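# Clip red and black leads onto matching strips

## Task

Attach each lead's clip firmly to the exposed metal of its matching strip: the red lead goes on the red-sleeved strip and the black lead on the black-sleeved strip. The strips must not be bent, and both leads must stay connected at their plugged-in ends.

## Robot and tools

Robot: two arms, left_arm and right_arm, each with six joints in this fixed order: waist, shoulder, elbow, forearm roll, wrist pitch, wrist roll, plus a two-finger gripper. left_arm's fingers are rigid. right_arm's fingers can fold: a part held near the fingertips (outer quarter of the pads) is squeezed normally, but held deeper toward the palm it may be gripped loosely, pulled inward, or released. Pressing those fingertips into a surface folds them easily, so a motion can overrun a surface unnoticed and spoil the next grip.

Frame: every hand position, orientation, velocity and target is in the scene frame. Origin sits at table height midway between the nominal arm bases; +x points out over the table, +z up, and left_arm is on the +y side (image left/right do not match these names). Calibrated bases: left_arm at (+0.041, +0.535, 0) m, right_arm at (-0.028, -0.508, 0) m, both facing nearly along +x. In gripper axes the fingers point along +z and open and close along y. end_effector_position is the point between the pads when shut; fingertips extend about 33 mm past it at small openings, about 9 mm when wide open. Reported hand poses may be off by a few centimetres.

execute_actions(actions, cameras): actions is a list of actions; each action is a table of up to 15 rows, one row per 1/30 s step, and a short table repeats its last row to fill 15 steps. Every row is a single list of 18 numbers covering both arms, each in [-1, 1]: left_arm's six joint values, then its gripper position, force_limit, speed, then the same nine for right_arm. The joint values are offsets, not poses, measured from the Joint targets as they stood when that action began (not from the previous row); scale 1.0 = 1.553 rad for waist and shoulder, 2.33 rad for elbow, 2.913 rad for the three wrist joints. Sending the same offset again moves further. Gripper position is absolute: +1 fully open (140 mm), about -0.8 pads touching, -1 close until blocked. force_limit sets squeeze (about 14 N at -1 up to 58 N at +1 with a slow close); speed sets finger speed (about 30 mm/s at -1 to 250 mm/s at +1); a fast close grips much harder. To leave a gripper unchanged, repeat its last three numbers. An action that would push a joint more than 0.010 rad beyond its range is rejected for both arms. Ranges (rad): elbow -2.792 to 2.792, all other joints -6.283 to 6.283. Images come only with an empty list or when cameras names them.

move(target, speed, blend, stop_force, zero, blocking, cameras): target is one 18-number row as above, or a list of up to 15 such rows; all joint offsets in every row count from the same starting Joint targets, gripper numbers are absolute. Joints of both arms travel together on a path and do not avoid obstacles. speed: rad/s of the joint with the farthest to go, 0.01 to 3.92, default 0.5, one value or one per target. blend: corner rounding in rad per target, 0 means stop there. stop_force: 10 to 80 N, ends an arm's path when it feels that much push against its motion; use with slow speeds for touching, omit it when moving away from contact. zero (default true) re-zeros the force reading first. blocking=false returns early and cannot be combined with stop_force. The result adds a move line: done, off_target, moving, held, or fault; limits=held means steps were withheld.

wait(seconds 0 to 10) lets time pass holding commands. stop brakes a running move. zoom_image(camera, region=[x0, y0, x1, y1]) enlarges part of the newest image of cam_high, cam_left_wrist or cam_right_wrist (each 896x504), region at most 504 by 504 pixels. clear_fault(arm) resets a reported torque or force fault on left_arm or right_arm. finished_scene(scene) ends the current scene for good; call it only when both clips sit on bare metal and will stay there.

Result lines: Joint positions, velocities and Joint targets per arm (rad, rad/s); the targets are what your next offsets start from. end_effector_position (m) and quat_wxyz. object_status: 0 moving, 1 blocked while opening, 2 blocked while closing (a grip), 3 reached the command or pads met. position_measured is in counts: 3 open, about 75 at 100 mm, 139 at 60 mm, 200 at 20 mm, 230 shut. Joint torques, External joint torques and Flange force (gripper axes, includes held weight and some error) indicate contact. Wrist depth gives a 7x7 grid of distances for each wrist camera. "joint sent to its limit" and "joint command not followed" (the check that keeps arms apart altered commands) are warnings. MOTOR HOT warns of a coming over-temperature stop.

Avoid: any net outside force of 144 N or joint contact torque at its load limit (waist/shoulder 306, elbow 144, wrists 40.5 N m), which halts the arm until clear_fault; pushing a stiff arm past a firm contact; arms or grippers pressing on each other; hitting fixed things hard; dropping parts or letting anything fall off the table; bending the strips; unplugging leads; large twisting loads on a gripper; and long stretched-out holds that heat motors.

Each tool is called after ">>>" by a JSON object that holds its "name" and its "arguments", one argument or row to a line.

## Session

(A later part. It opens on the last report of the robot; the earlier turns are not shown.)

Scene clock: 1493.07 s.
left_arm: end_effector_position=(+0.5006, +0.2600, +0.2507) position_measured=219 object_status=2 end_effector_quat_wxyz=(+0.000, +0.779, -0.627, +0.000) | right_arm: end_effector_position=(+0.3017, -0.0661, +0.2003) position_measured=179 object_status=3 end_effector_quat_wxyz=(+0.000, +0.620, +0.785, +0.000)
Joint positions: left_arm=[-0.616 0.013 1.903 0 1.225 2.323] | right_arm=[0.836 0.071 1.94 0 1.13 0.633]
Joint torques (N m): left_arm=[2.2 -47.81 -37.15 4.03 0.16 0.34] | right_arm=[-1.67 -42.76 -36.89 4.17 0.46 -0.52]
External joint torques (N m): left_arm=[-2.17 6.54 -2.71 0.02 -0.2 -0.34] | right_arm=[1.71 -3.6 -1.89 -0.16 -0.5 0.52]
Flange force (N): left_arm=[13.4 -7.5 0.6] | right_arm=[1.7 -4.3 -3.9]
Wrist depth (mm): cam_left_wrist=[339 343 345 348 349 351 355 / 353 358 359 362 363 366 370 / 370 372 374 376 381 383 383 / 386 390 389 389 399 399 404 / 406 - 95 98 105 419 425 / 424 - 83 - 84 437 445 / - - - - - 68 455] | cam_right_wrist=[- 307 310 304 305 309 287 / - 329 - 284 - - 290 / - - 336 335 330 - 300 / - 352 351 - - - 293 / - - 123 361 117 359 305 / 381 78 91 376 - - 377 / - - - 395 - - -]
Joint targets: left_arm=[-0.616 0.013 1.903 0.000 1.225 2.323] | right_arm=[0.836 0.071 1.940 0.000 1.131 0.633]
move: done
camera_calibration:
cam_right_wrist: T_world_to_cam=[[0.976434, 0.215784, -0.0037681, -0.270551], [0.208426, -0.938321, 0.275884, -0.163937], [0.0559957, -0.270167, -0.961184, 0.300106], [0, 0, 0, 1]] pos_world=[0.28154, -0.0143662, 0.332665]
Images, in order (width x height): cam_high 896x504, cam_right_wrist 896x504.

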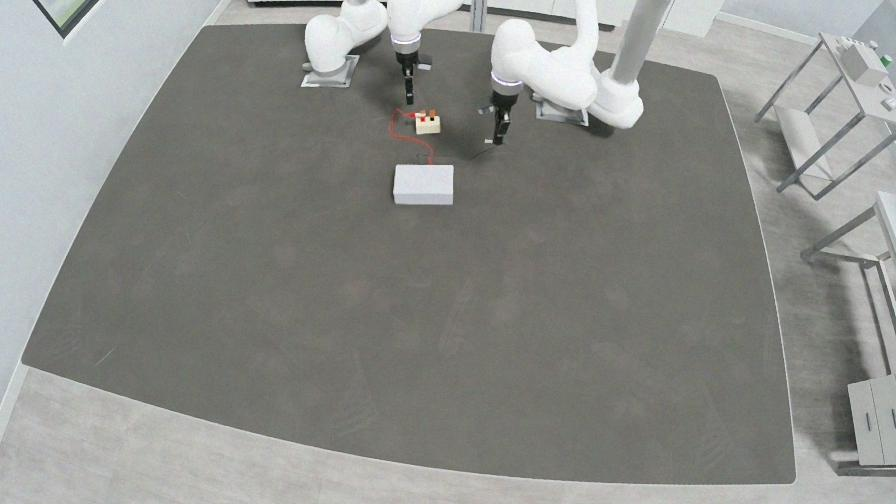

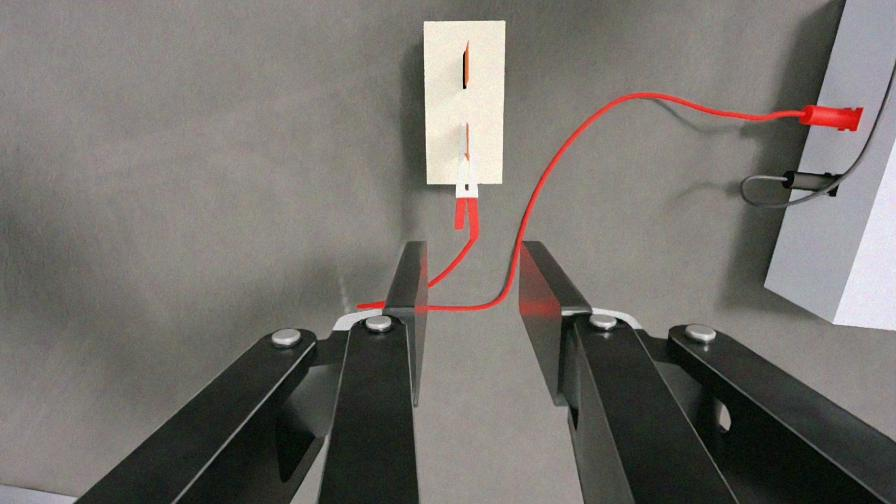

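>>> {"name": "move", "arguments": {
  "target": [
    [0,0,0,0,0,0,-1,-1,-1, 0, -0.03696, -0.05588, 0, 0.0644, 0, -0.4, -1, -1],
    [0,0,0,0,0,0,-1,-1,-1, -0.6671, -0.03696, -0.05588, 0, 0.0644, 0, -0.4, -1, -1]
  ],
  "speed": [0.1, 0.4],
  "cameras": ["all"]
}}

>>> {"name": "zoom_image", "arguments": {
  "camera": "cam_high",
  "region": [370, 85, 520, 195]
}}

Scene clock: 1507.63 s.
left_arm: end_effector_position=(+0.5006, +0.2600, +0.2507) position_measured=219 object_status=2 end_effector_quat_wxyz=(+0.000, +0.779, -0.627, +0.000) | right_arm: end_effector_position=(+0.5199, -0.5662, +0.3004) position_measured=179 object_status=3 end_effector_quat_wxyz=(+0.000, +0.927, +0.375, +0.000)
Joint positions: left_arm=[-0.616 0.013 1.903 0 1.225 2.323] | right_arm=[-0.2 0.014 1.81 0 1.318 0.633]
Joint torques (N m): left_arm=[2.01 -48.36 -37.26 3.97 0.08 0.36] | right_arm=[-4.19 -40.04 -39.19 4.42 0.35 -0.52]
External joint torques (N m): left_arm=[-1.98 7.08 -2.56 0.09 -0.12 -0.36] | right_arm=[4.34 -3.27 -2.33 -0.12 -0.38 0.52]
Flange force (N): left_arm=[13.7 -8.1 1.0] | right_arm=[6.2 -6.3 -4.0]
Wrist depth (mm): cam_left_wrist=[340 342 344 346 349 352 353 / 355 357 359 360 364 367 368 / 368 371 375 376 378 375 385 / 387 392 394 387 399 402 403 / 406 406 403 98 409 419 423 / 422 - 83 - 84 433 444 / - - - - - 68 456] | cam_right_wrist=[402 - 402 - - - - / 418 - 414 402 418 - - / 436 - - 434 - - - / 469 453 460 452 - 459 452 / - - 98 - 117 106 492 / - 78 90 498 - - - / - - - 520 - - -]
Joint targets: left_arm=[-0.616 0.013 1.903 0.000 1.225 2.323] | right_arm=[-0.200 0.014 1.810 0.000 1.318 0.633]
move: done
camera_calibration:
cam_left_wrist: T_world_to_cam=[[-0.962814, -0.269811, 0.0138066, 0.555634], [-0.257219, 0.931114, 0.258583, -0.157678], [-0.0826241, 0.245416, -0.96589, 0.365129], [0, 0, 0, 1]] pos_world=[0.524583, 0.207124, 0.385776]
cam_right_wrist: T_world_to_cam=[[0.683194, -0.730227, -0.00372437, -0.758595], [-0.701214, -0.657456, 0.275772, -0.074279], [-0.203825, -0.185794, -0.961216, 0.431855], [0, 0, 0, 1]] pos_world=[0.554205, -0.522546, 0.432765]

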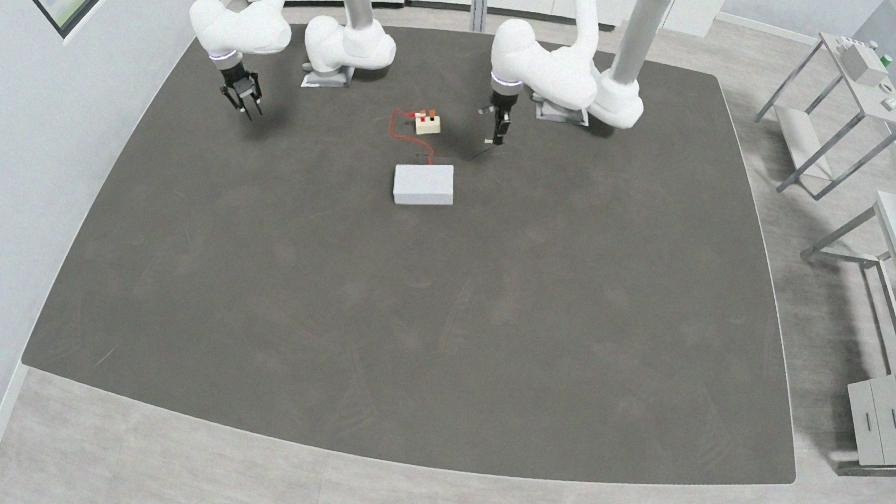

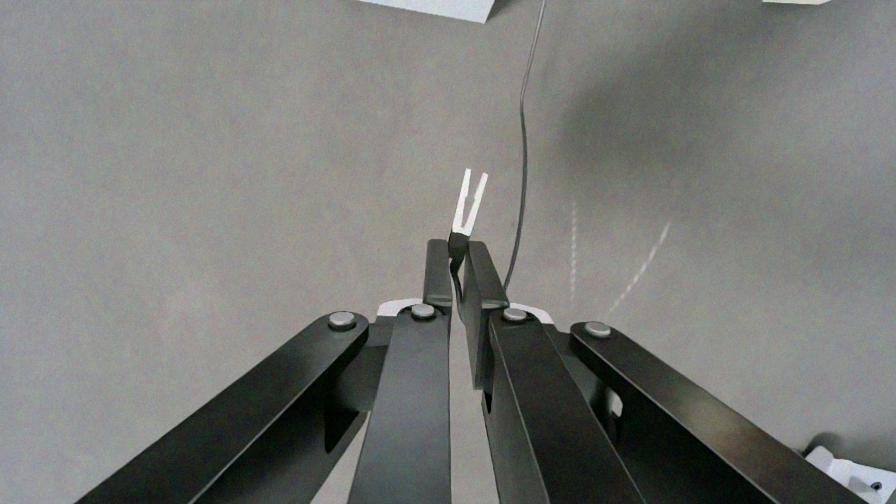

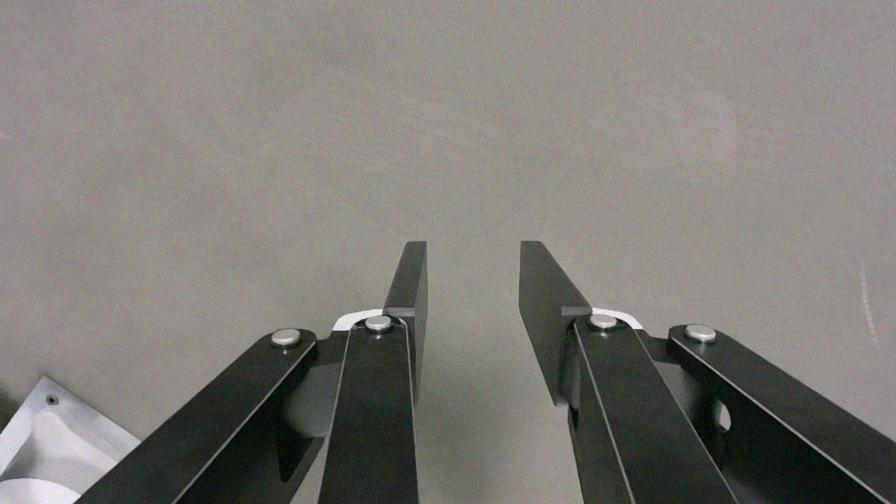

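Scaled by 3.360 from the camera's 896x504 image, which has a finer 1280x720 frame.

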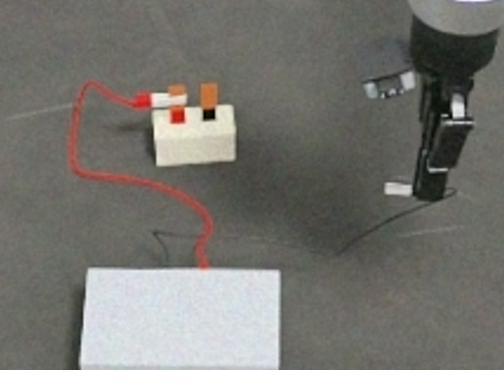

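>>> {"name": "zoom_image", "arguments": {
  "camera": "cam_left_wrist",
  "region": [430, 150, 510, 300]
}}

Scaled by 3.360 from the camera's 896x504 image, which has a finer 1280x720 frame.

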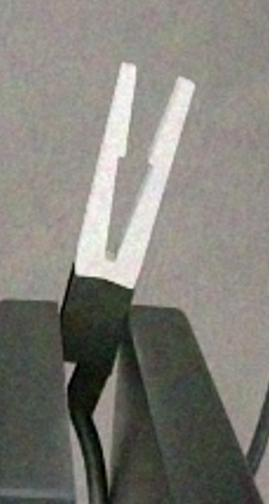

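>>> {"name": "move", "arguments": {
  "target": [-0.37147, -0.01838, 0.03714, 0, -0.0197, -0.26577, -1, -1, -1, 0,0,0,0,0,0, -0.4, -1, -1],
  "speed": 0.15,
  "cameras": ["all"]
}}

>>> {"name": "zoom_image", "arguments": {
  "camera": "cam_high",
  "region": [370, 60, 520, 180]
}}

>>> {"name": "zoom_image", "arguments": {
  "camera": "cam_left_wrist",
  "region": [350, 0, 600, 310]
}}

Scene clock: 1575.97 s.
left_arm: end_effector_position=(+0.2650, +0.0813, +0.2205) position_measured=219 object_status=2 end_effector_quat_wxyz=(+0.000, +0.837, -0.548, +0.000) | right_arm: end_effector_position=(+0.5199, -0.5663, +0.3004) position_measured=179 object_status=3 end_effector_quat_wxyz=(+0.000, +0.927, +0.375, +0.000)
Joint positions: left_arm=[-1.193 -0.015 1.99 0 1.168 1.549] | right_arm=[-0.2 0.014 1.81 0 1.318 0.633]
Joint torques (N m): left_arm=[1.55 -44.24 -36.25 3.99 0.1 0.28] | right_arm=[-1.77 -39.86 -39.19 4.41 0.37 -0.52]
External joint torques (N m): left_arm=[-1.51 6.78 -2.77 0.01 -0.16 -0.28] | right_arm=[1.8 -2.82 -2.21 -0.13 -0.41 0.52]
Flange force (N): left_arm=[15.4 2.8 1.5] | right_arm=[2.8 -3.2 -3.6]
Wrist depth (mm): cam_left_wrist=[258 314 318 314 321 324 325 / 329 329 330 295 334 336 340 / 342 347 347 345 350 353 351 / 357 358 363 358 364 370 371 / 374 375 95 98 102 386 390 / 392 - 83 - 84 406 409 / - - - - - 68 425] | cam_right_wrist=[- - - 399 - - 413 / 424 426 420 414 - 420 414 / 434 440 431 434 - - - / - 469 447 - 437 - 444 / 503 477 98 - 117 99 482 / 498 78 91 - - - - / - - - - - - -]
Joint targets: left_arm=[-1.193 -0.015 1.990 0.000 1.168 1.549] | right_arm=[-0.200 0.014 1.810 0.000 1.318 0.633]
move: done
camera_calibration:
cam_left_wrist: T_world_to_cam=[[-0.89138, -0.453046, 0.0138318, 0.277016], [-0.434441, 0.862678, 0.258937, 0.00825602], [-0.129243, 0.224802, -0.965795, 0.374349], [0, 0, 0, 1]] pos_world=[0.298895, 0.034224, 0.355575]
cam_right_wrist: T_world_to_cam=[[0.683095, -0.73032, -0.0036867, -0.758678], [-0.701311, -0.657353, 0.275772, -0.0742374], [-0.203825, -0.185793, -0.961216, 0.431838], [0, 0, 0, 1]] pos_world=[0.554205, -0.522646, 0.432765]

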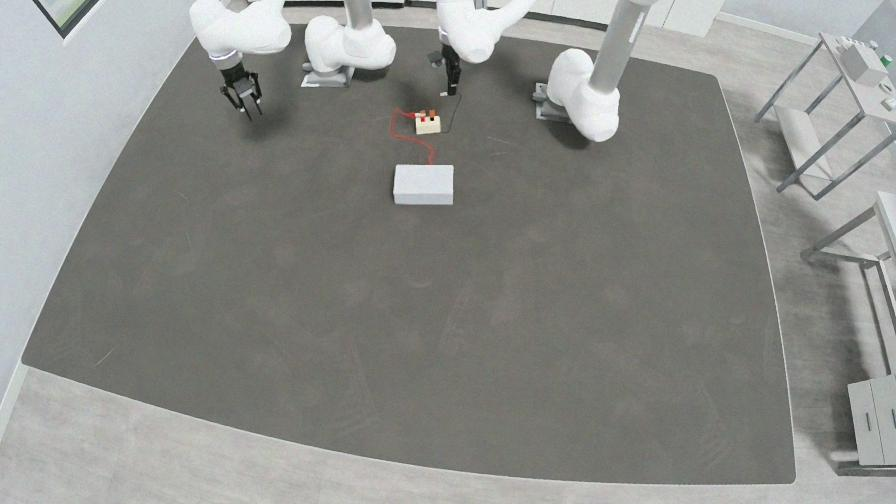

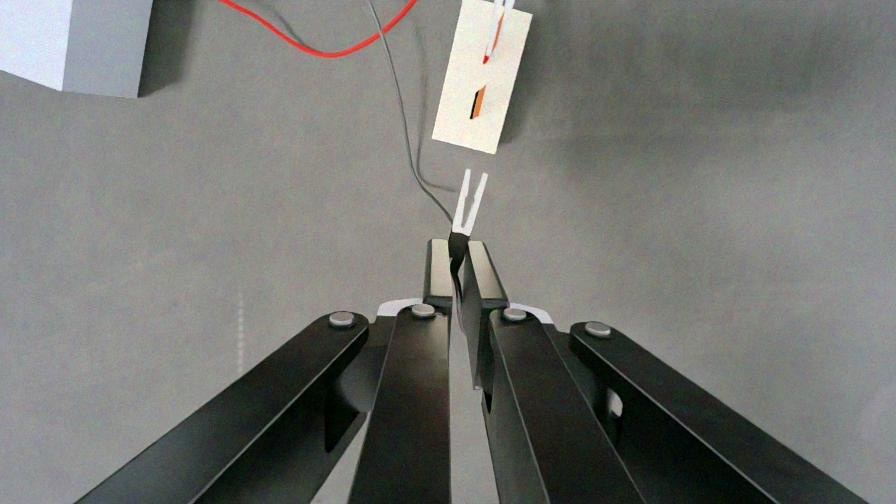

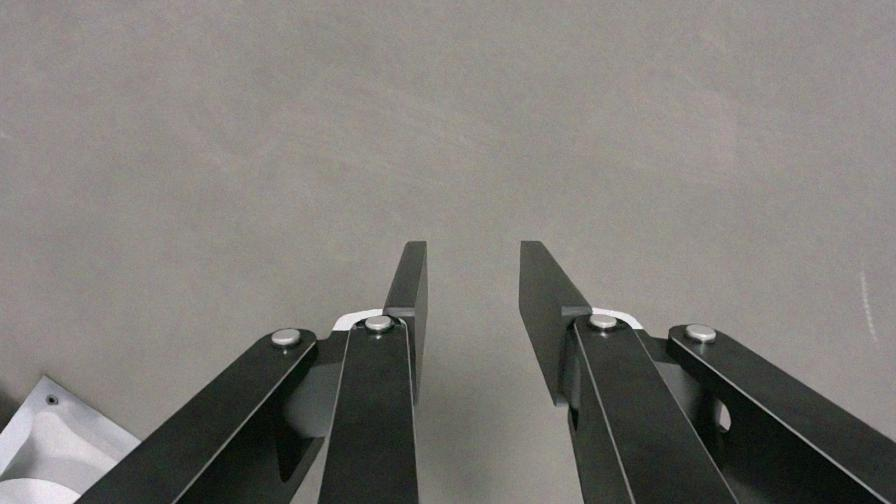

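Scaled by 3.360 from the camera's 896x504 image, which has a finer 1280x720 frame.

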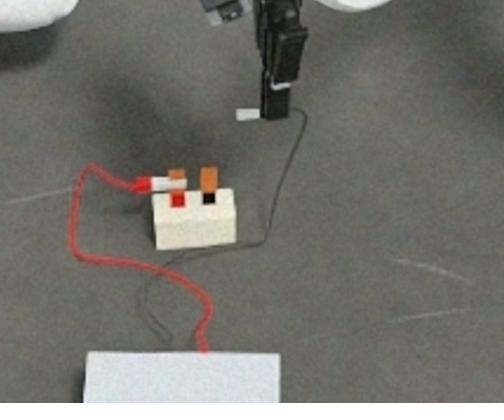

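Scaled by 1.626 from the camera's 896x504 image, which has a finer 1280x720 frame.

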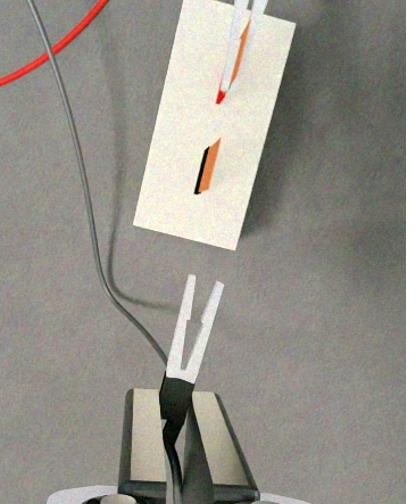

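>>> {"name": "execute_actions", "arguments": {
  "actions": []
}}

Scene clock: 1609.77 s.
left_arm: end_effector_position=(+0.2650, +0.0813, +0.2205) position_measured=219 object_status=2 end_effector_quat_wxyz=(+0.000, +0.837, -0.548, +0.000) | right_arm: end_effector_position=(+0.5199, -0.5663, +0.3004) position_measured=179 object_status=3 end_effector_quat_wxyz=(+0.000, +0.927, +0.375, +0.000)
Joint positions: left_arm=[-1.193 -0.015 1.99 0 1.168 1.549] | right_arm=[-0.2 0.014 1.81 0 1.318 0.633]
Joint velocities: within noise
Joint torques (N m): left_arm=[2.75 -44.5 -36.08 3.94 0.12 0.31] | right_arm=[-1.51 -39.92 -39.12 4.44 0.36 -0.53]
External joint torques (N m): left_arm=[-2.72 7.02 -2.91 0.06 -0.17 -0.31] | right_arm=[1.63 -2.87 -2.22 -0.16 -0.39 0.53]
Flange force (N): left_arm=[15.9 5.3 1.5] | right_arm=[2.5 -3.1 -3.6]
Wrist depth (mm): cam_left_wrist=[259 313 318 314 321 327 324 / 328 331 330 296 334 336 339 / 342 343 347 346 351 353 352 / 357 357 361 356 367 368 371 / 372 378 372 98 105 386 390 / 393 - 83 - 84 404 410 / - - - - - 68 431] | cam_right_wrist=[404 - 406 425 - - 384 / - - 408 416 - - 432 / 434 441 437 434 - 434 434 / 456 452 - 450 441 455 452 / 486 - 98 117 117 472 - / 495 78 91 - - - 500 / - - - 509 - - -]
Joint targets: left_arm=[-1.193 -0.015 1.990 0.000 1.168 1.549] | right_arm=[-0.200 0.014 1.810 0.000 1.318 0.633]
Tool commands: left_gripper/position=-1.0 left_gripper/force_limit=-1.0 left_gripper/speed=-1.0 right_gripper/position=-0.4 right_gripper/force_limit=-1.0 right_gripper/speed=-1.0
camera_calibration:
cam_left_wrist: T_world_to_cam=[[-0.89138, -0.453046, 0.0138318, 0.277016], [-0.434441, 0.862678, 0.258937, 0.00825602], [-0.129243, 0.224802, -0.965795, 0.374349], [0, 0, 0, 1]] pos_world=[0.298895, 0.034224, 0.355575]
cam_right_wrist: T_world_to_cam=[[0.683095, -0.73032, -0.0036867, -0.758678], [-0.701311, -0.657353, 0.275772, -0.0742374], [-0.203825, -0.185793, -0.961216, 0.431838], [0, 0, 0, 1]] pos_world=[0.554205, -0.522646, 0.432765]

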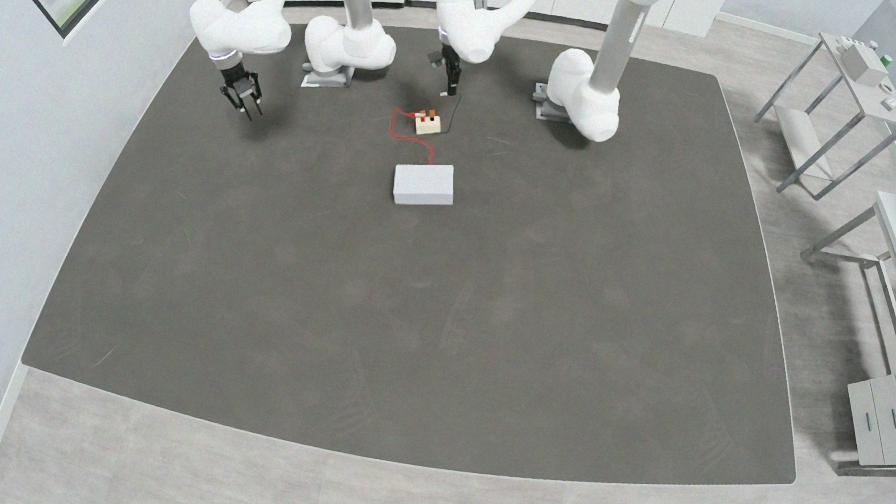

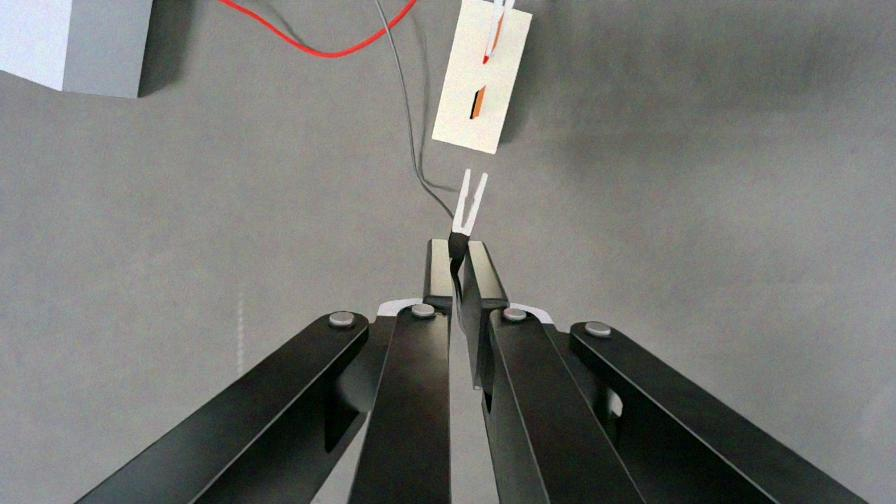

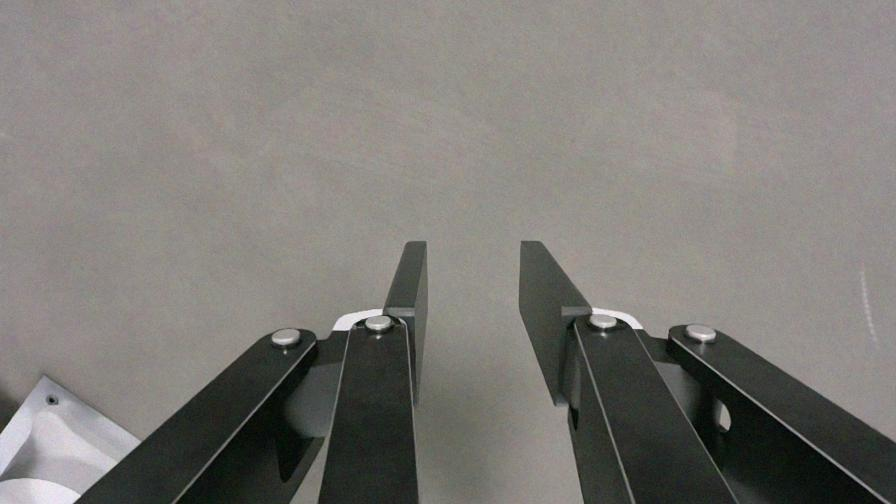

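>>> {"name": "zoom_image", "arguments": {
  "camera": "cam_left_wrist",
  "region": [390, 0, 570, 250]
}}

>>> {"name": "zoom_image", "arguments": {
  "camera": "cam_high",
  "region": [370, 60, 510, 180]
}}

Scaled by 2.016 from the camera's 896x504 image, which has a finer 1280x720 frame.

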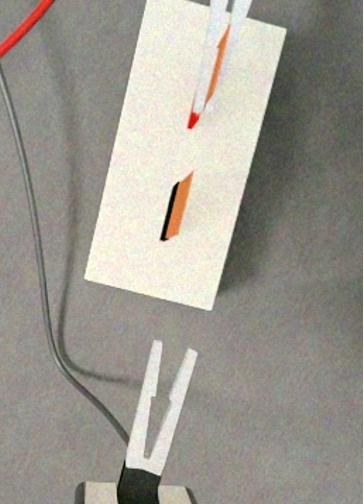

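Scaled by 3.600 from the camera's 896x504 image, which has a finer 1280x720 frame.

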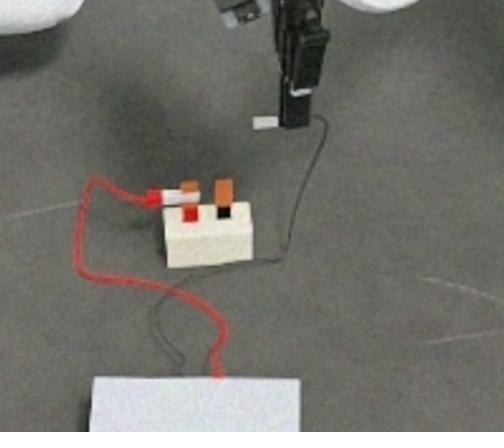

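>>> {"name": "move", "arguments": {
  "target": [0, 0.0575, 0.0496, 0, -0.0707, 0, -1, -1, -1, 0, 0, 0, 0, 0, 0, -0.4, -1, -1],
  "speed": 0.08,
  "cameras": ["cam_left_wrist", "cam_high"]
}}

>>> {"name": "zoom_image", "arguments": {
  "camera": "cam_left_wrist",
  "region": [390, 0, 570, 250]
}}

>>> {"name": "zoom_image", "arguments": {
  "camera": "cam_high",
  "region": [370, 60, 510, 180]
}}

Scene clock: 1627.43 s.
left_arm: end_effector_position=(+0.2651, +0.0810, +0.1189) position_measured=219 object_status=2 end_effector_quat_wxyz=(+0.000, +0.837, -0.548, +0.000) | right_arm: end_effector_position=(+0.5199, -0.5663, +0.3004) position_measured=179 object_status=3 end_effector_quat_wxyz=(+0.000, +0.927, +0.375, +0.000)
Joint positions: left_arm=[-1.193 0.074 2.105 0 0.962 1.549] | right_arm=[-0.2 0.014 1.81 0 1.318 0.633]
Joint torques (N m): left_arm=[2.12 -49.88 -32.28 3.54 0 0.37] | right_arm=[-1.77 -39.79 -39.17 4.4 0.34 -0.56]
External joint torques (N m): left_arm=[-2.1 7.25 -2.57 0.03 -0.06 -0.37] | right_arm=[1.82 -2.73 -2.15 -0.11 -0.38 0.56]
Flange force (N): left_arm=[15.4 4.2 5.3] | right_arm=[2.9 -3.2 -3.5]
Wrist depth (mm): cam_left_wrist=[224 226 227 222 227 230 233 / 234 234 237 199 239 241 243 / 244 245 247 247 249 251 254 / 255 256 257 154 262 264 267 / 267 268 266 98 268 276 278 / 283 69 83 - 84 287 293 / - - - - - 68 306] | cam_right_wrist=[404 - - 398 392 404 - / - 438 425 - 421 412 - / 436 442 438 - 427 - - / 455 455 447 - - 461 - / - 464 97 116 114 467 - / - 78 91 - - - 491 / - - - - - - -]
Joint targets: left_arm=[-1.193 0.074 2.105 0.000 0.962 1.549] | right_arm=[-0.200 0.014 1.810 0.000 1.318 0.633]
move: done
camera_calibration:
cam_left_wrist: T_world_to_cam=[[-0.8914, -0.453005, 0.0138933, 0.278319], [-0.43452, 0.862936, 0.257943, 0.0350031], [-0.128838, 0.223893, -0.96606, 0.276249], [0, 0, 0, 1]] pos_world=[0.298895, 0.0340243, 0.253978]
Images, in order (width x height): cam_high 896x504, cam_left_wrist 896x504.

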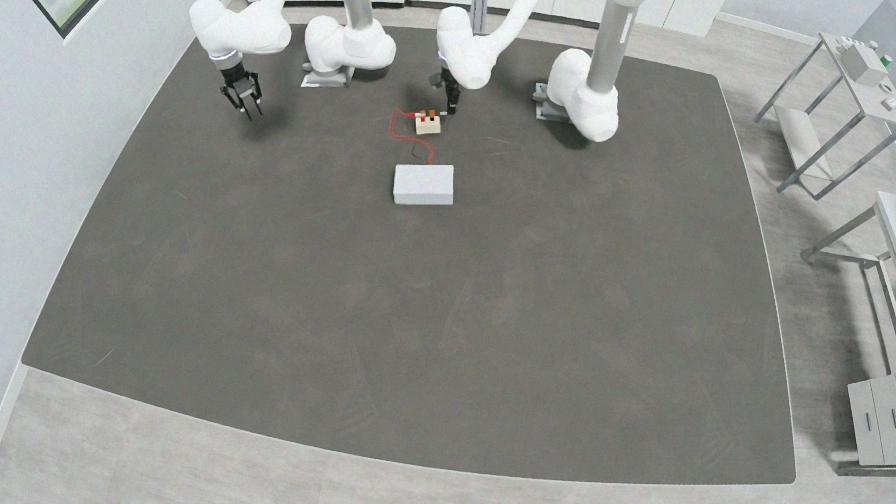

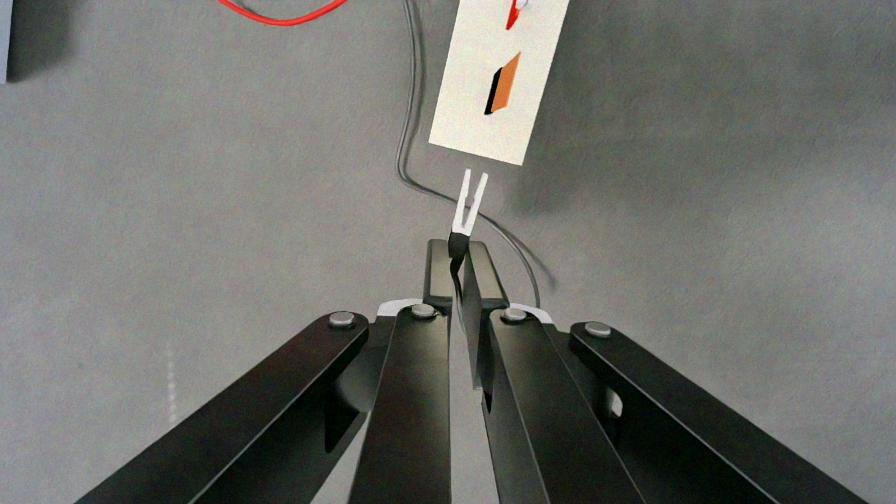

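Scaled by 2.016 from the camera's 896x504 image, which has a finer 1280x720 frame.

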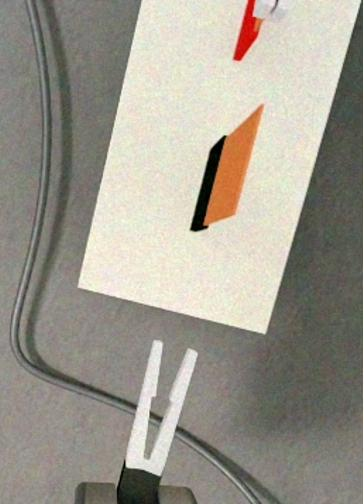

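Scaled by 3.600 from the camera's 896x504 image, which has a finer 1280x720 frame.

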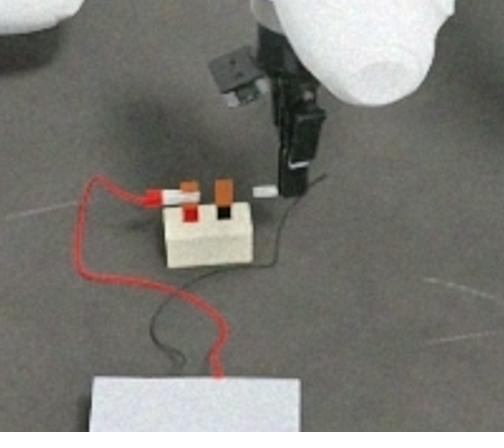

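>>> {"name": "zoom_image", "arguments": {
  "camera": "cam_left_wrist",
  "region": [440, 155, 520, 255]
}}

>>> {"name": "zoom_image", "arguments": {
  "camera": "cam_left_wrist",
  "region": [460, 0, 580, 170]
}}

Scaled by 5.040 from the camera's 896x504 image, which has a finer 1280x720 frame.

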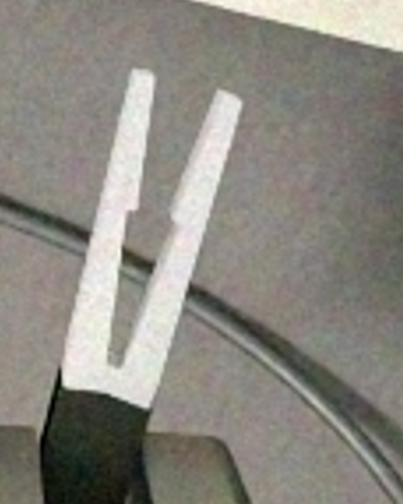

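Scaled by 2.965 from the camera's 896x504 image, which has a finer 1280x720 frame.

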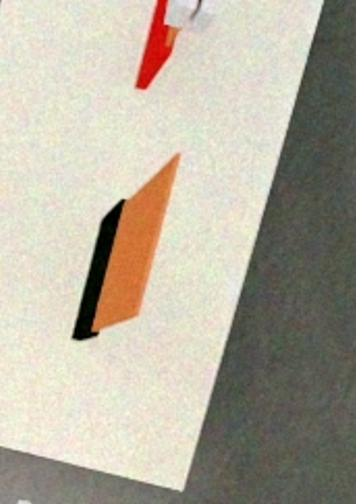

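>>> {"name": "move", "arguments": {
  "target": [-0.005094, 0.014076, -0.010452, 0, 0.000857, -0.002717, -1, -1, -1, 0, 0, 0, 0, 0, 0, -0.4, -1, -1],
  "speed": 0.01,
  "cameras": ["cam_left_wrist", "cam_high"]
}}

>>> {"name": "zoom_image", "arguments": {
  "camera": "cam_left_wrist",
  "region": [430, 40, 570, 250]
}}

>>> {"name": "zoom_image", "arguments": {
  "camera": "cam_left_wrist",
  "region": [440, 80, 540, 220]
}}

Scene clock: 1721.43 s.
left_arm: end_effector_position=(+0.2668, +0.0661, +0.1188) position_measured=219 object_status=2 end_effector_quat_wxyz=(+0.000, +0.837, -0.548, +0.000) | right_arm: end_effector_position=(+0.5199, -0.5663, +0.3004) position_measured=179 object_status=3 end_effector_quat_wxyz=(+0.000, +0.927, +0.375, +0.000)
Joint positions: left_arm=[-1.201 0.096 2.081 0 0.964 1.541] | right_arm=[-0.2 0.014 1.81 0 1.318 0.633]
Joint torques (N m): left_arm=[2.18 -52.53 -32.36 3.47 0.1 0.34] | right_arm=[-1.64 -39.88 -39.09 4.43 0.34 -0.53]
External joint torques (N m): left_arm=[-2.14 7.64 -2.5 0.11 -0.16 -0.34] | right_arm=[1.51 -2.96 -2.32 -0.15 -0.38 0.53]
Flange force (N): left_arm=[15.7 4.2 5.9] | right_arm=[2.4 -2.9 -3.8]
Wrist depth (mm): cam_left_wrist=[221 226 227 223 228 230 231 / 236 235 236 198 238 241 245 / 243 245 247 204 250 251 253 / 255 257 259 254 261 264 266 / 268 268 266 98 268 277 278 / 280 69 83 - 84 285 293 / - - - - - 68 306] | cam_right_wrist=[399 404 393 - - 414 406 / - 423 414 - - - 409 / 443 437 - 425 - 434 - / - 453 - - - - 446 / - 476 98 - 114 461 488 / - 78 91 - - - 491 / - - - 526 - - -]
Joint targets: left_arm=[-1.201 0.096 2.081 0.000 0.964 1.541] | right_arm=[-0.200 0.014 1.810 0.000 1.318 0.633]
move: done
camera_calibration:
cam_left_wrist: T_world_to_cam=[[-0.8914, -0.453005, 0.0138933, 0.273039], [-0.43452, 0.862936, 0.257943, 0.0486858], [-0.128838, 0.223893, -0.96606, 0.279827], [0, 0, 0, 1]] pos_world=[0.300595, 0.0190243, 0.253978]
Images, in order (width x height): cam_high 896x504, cam_left_wrist 896x504.

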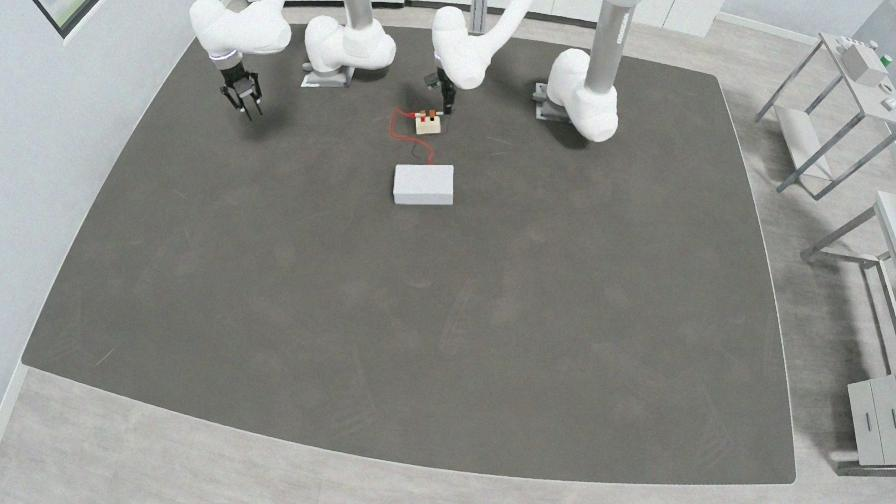

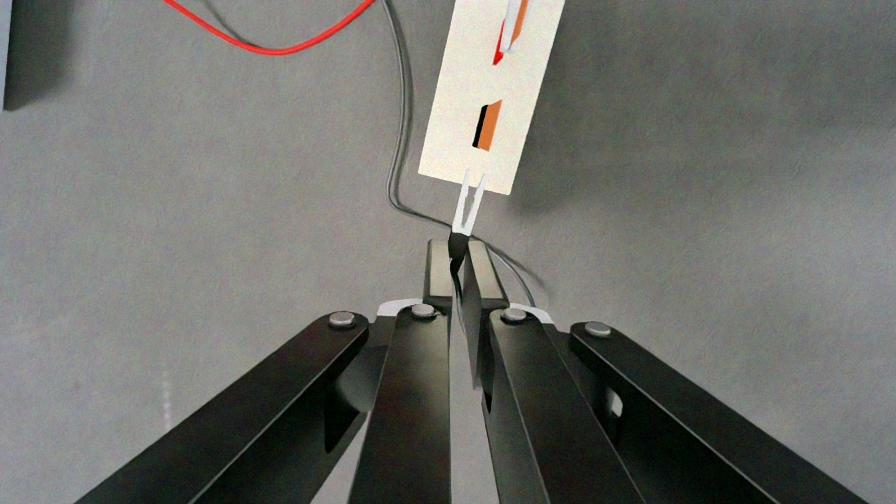

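Scaled by 2.400 from the camera's 896x504 image, which has a finer 1280x720 frame.

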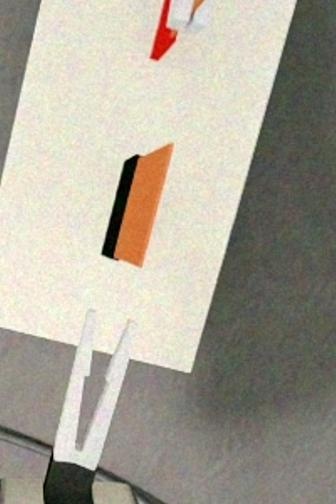

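Scaled by 3.600 from the camera's 896x504 image, which has a finer 1280x720 frame.

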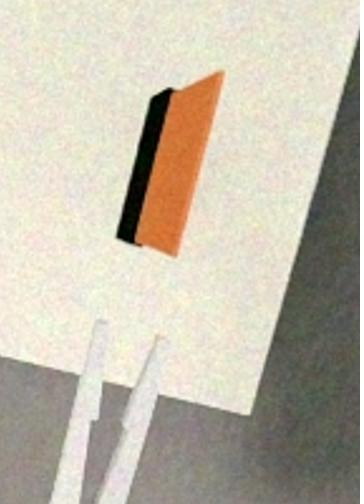

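>>> {"name": "move", "arguments": {
  "target": [-0.001697, 0.005628, -0.004259, 0, 0.000406, -0.000905, -1, -1, -1, 0, 0, 0, 0, 0, 0, -0.4, -1, -1],
  "speed": 0.01,
  "cameras": ["cam_left_wrist", "cam_high"]
}}

>>> {"name": "zoom_image", "arguments": {
  "camera": "cam_left_wrist",
  "region": [445, 100, 525, 200]
}}

>>> {"name": "zoom_image", "arguments": {
  "camera": "cam_high",
  "region": [390, 80, 480, 150]
}}

Scene clock: 1755.57 s.
left_arm: end_effector_position=(+0.2677, +0.0601, +0.1188) position_measured=219 object_status=2 end_effector_quat_wxyz=(+0.000, +0.837, -0.548, +0.000) | right_arm: end_effector_position=(+0.5199, -0.5663, +0.3004) position_measured=179 object_status=3 end_effector_quat_wxyz=(+0.000, +0.927, +0.375, +0.000)
Joint positions: left_arm=[-1.204 0.105 2.071 0 0.966 1.538] | right_arm=[-0.2 0.014 1.81 0 1.318 0.633]
Joint torques (N m): left_arm=[2.58 -53.38 -32.46 3.5 0.09 0.32] | right_arm=[-1.64 -39.99 -39.14 4.42 0.36 -0.56]
External joint torques (N m): left_arm=[-2.52 7.39 -2.42 0.08 -0.14 -0.32] | right_arm=[1.61 -2.62 -2.21 -0.14 -0.39 0.56]
Flange force (N): left_arm=[15.2 4.9 5.6] | right_arm=[2.8 -2.8 -3.5]
Wrist depth (mm): cam_left_wrist=[222 225 227 190 227 230 232 / 239 235 236 196 238 240 242 / 244 245 247 206 250 251 254 / 255 257 259 255 262 263 265 / 267 269 266 98 120 275 279 / 279 69 83 - 84 287 294 / - - - - - 68 305] | cam_right_wrist=[404 - 400 406 408 404 397 / - 440 412 420 - 413 423 / 460 427 429 434 - 444 441 / 466 - - 456 - 454 - / - - 98 466 114 464 - / - 78 91 504 - - - / - - - 508 - - -]
Joint targets: left_arm=[-1.204 0.105 2.071 0.000 0.966 1.538] | right_arm=[-0.200 0.014 1.810 0.000 1.318 0.633]
move: done
camera_calibration:
cam_left_wrist: T_world_to_cam=[[-0.8914, -0.453005, 0.0138933, 0.271169], [-0.43452, 0.862936, 0.257943, 0.0541682], [-0.128838, 0.223893, -0.96606, 0.281264], [0, 0, 0, 1]] pos_world=[0.301495, 0.0131243, 0.253978]
Images, in order (width x height): cam_high 896x504, cam_left_wrist 896x504.

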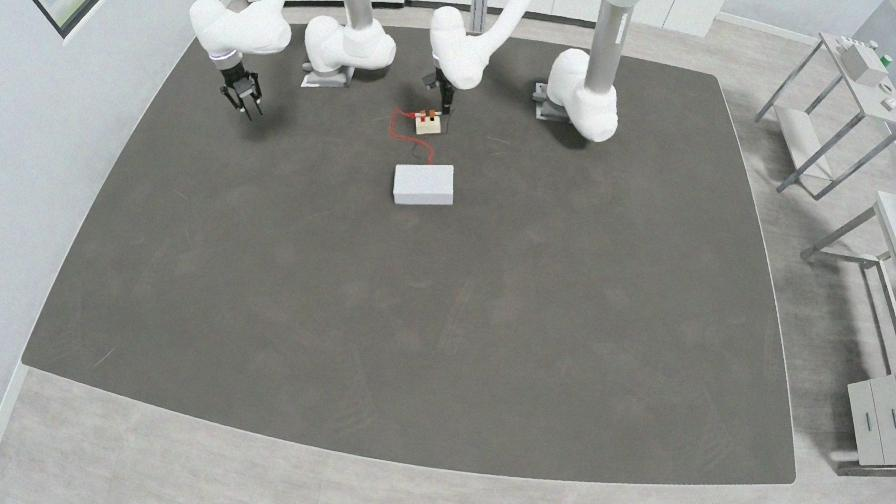

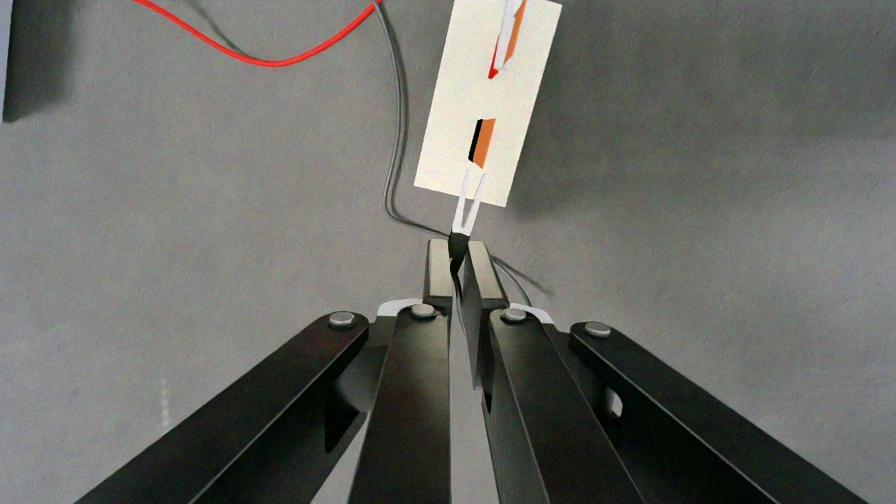

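Scaled by 5.040 from the camera's 896x504 image, which has a finer 1280x720 frame.

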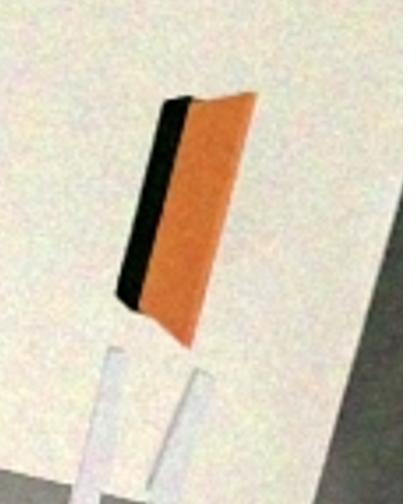

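Scaled by 5.600 from the camera's 896x504 image, which has a finer 1280x720 frame.

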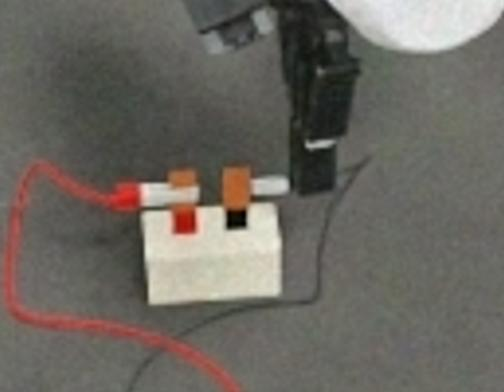

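>>> {"name": "move", "arguments": {
  "target": [-0.001748, 0.009507, -0.007291, 0, 0.000764, -0.000932, -1, -1, -1, 0, 0, 0, 0, 0, 0, -0.4, -1, -1],
  "speed": 0.01,
  "stop_force": 12,
  "cameras": ["cam_left_wrist", "cam_high"]
}}

>>> {"name": "zoom_image", "arguments": {
  "camera": "cam_left_wrist",
  "region": [445, 120, 525, 220]
}}

>>> {"name": "zoom_image", "arguments": {
  "camera": "cam_high",
  "region": [390, 80, 480, 150]
}}

Scene clock: 1794.60 s.
left_arm: end_effector_position=(+0.2700, +0.0503, +0.1188) position_measured=219 object_status=2 end_effector_quat_wxyz=(+0.000, +0.837, -0.548, +0.000) | right_arm: end_effector_position=(+0.5199, -0.5663, +0.3004) position_measured=179 object_status=3 end_effector_quat_wxyz=(+0.000, +0.927, +0.375, +0.000)
Joint positions: left_arm=[-1.206 0.119 2.054 0 0.968 1.536] | right_arm=[-0.2 0.014 1.81 0 1.318 0.633]
Joint torques (N m): left_arm=[2.31 -55.06 -32.03 3.53 0.14 0.41] | right_arm=[-1.89 -40.08 -39.27 4.4 0.32 -0.53]
External joint torques (N m): left_arm=[-2.29 7.69 -2.85 0.05 -0.2 -0.41] | right_arm=[1.98 -2.65 -2.08 -0.11 -0.35 0.53]
Flange force (N): left_arm=[16.3 4.6 5.6] | right_arm=[3.1 -3.4 -3.4]
Wrist depth (mm): cam_left_wrist=[224 225 226 223 227 229 232 / 234 235 236 199 238 240 242 / 243 245 247 206 250 251 253 / 254 257 259 256 262 264 266 / 267 269 266 98 269 276 280 / 280 69 83 - 84 286 294 / - - - - - 68 305] | cam_right_wrist=[- - - 402 - - - / 418 417 422 419 - - - / - - - - 436 434 - / - 449 459 - 439 - - / - - 98 - 122 476 474 / 512 78 91 - - - - / - - - - - - -]
Joint targets: left_arm=[-1.206 0.119 2.054 0.000 0.968 1.536] | right_arm=[-0.200 0.014 1.810 0.000 1.318 0.633]
move: done
camera_calibration:
cam_left_wrist: T_world_to_cam=[[-0.8914, -0.453005, 0.0138933, 0.268869], [-0.43452, 0.862936, 0.257943, 0.0636678], [-0.128838, 0.223893, -0.96606, 0.283767], [0, 0, 0, 1]] pos_world=[0.303895, 0.00332427, 0.253978]
Images, in order (width x height): cam_high 896x504, cam_left_wrist 896x504.

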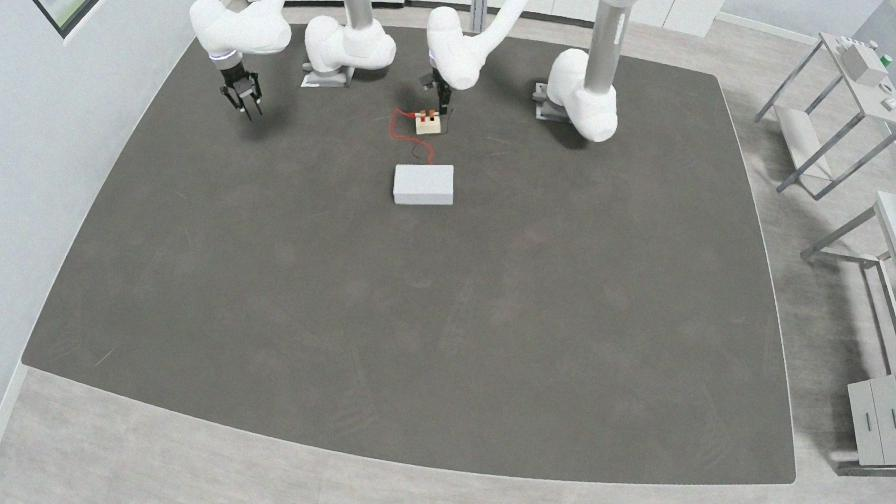

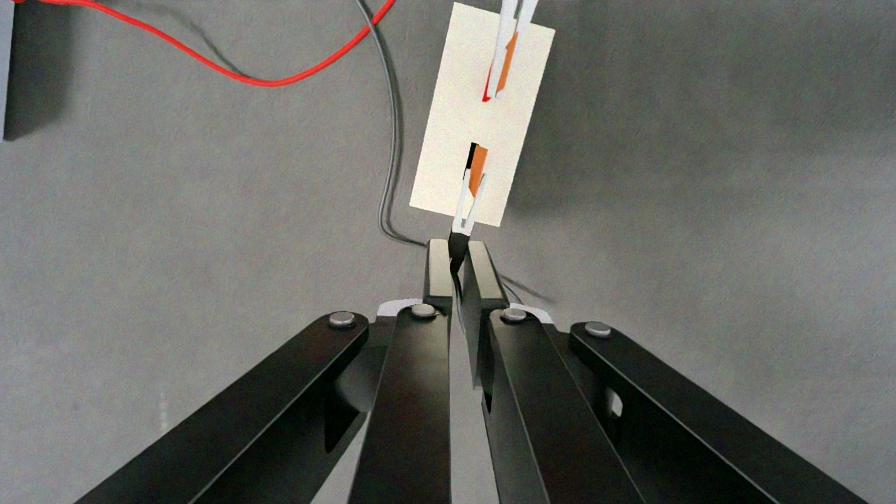

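Scaled by 5.040 from the camera's 896x504 image, which has a finer 1280x720 frame.

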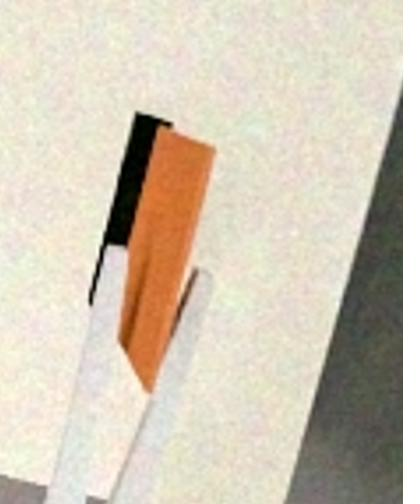

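Scaled by 5.600 from the camera's 896x504 image, which has a finer 1280x720 frame.

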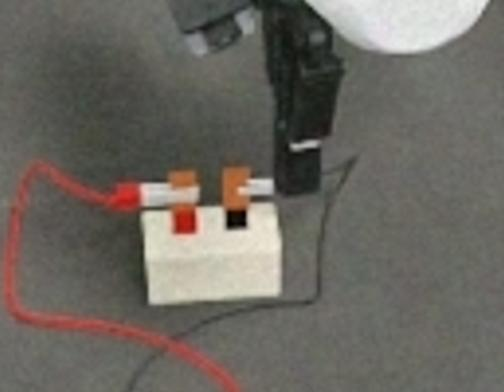

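>>> {"name": "zoom_image", "arguments": {
  "camera": "cam_left_wrist",
  "region": [450, 140, 500, 240]
}}

Scaled by 5.040 from the camera's 896x504 image, which has a finer 1280x720 frame.

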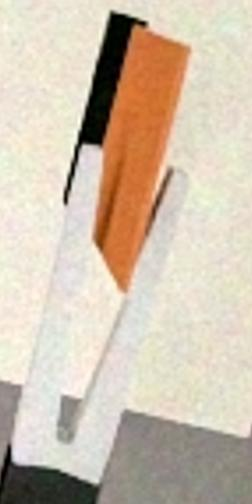

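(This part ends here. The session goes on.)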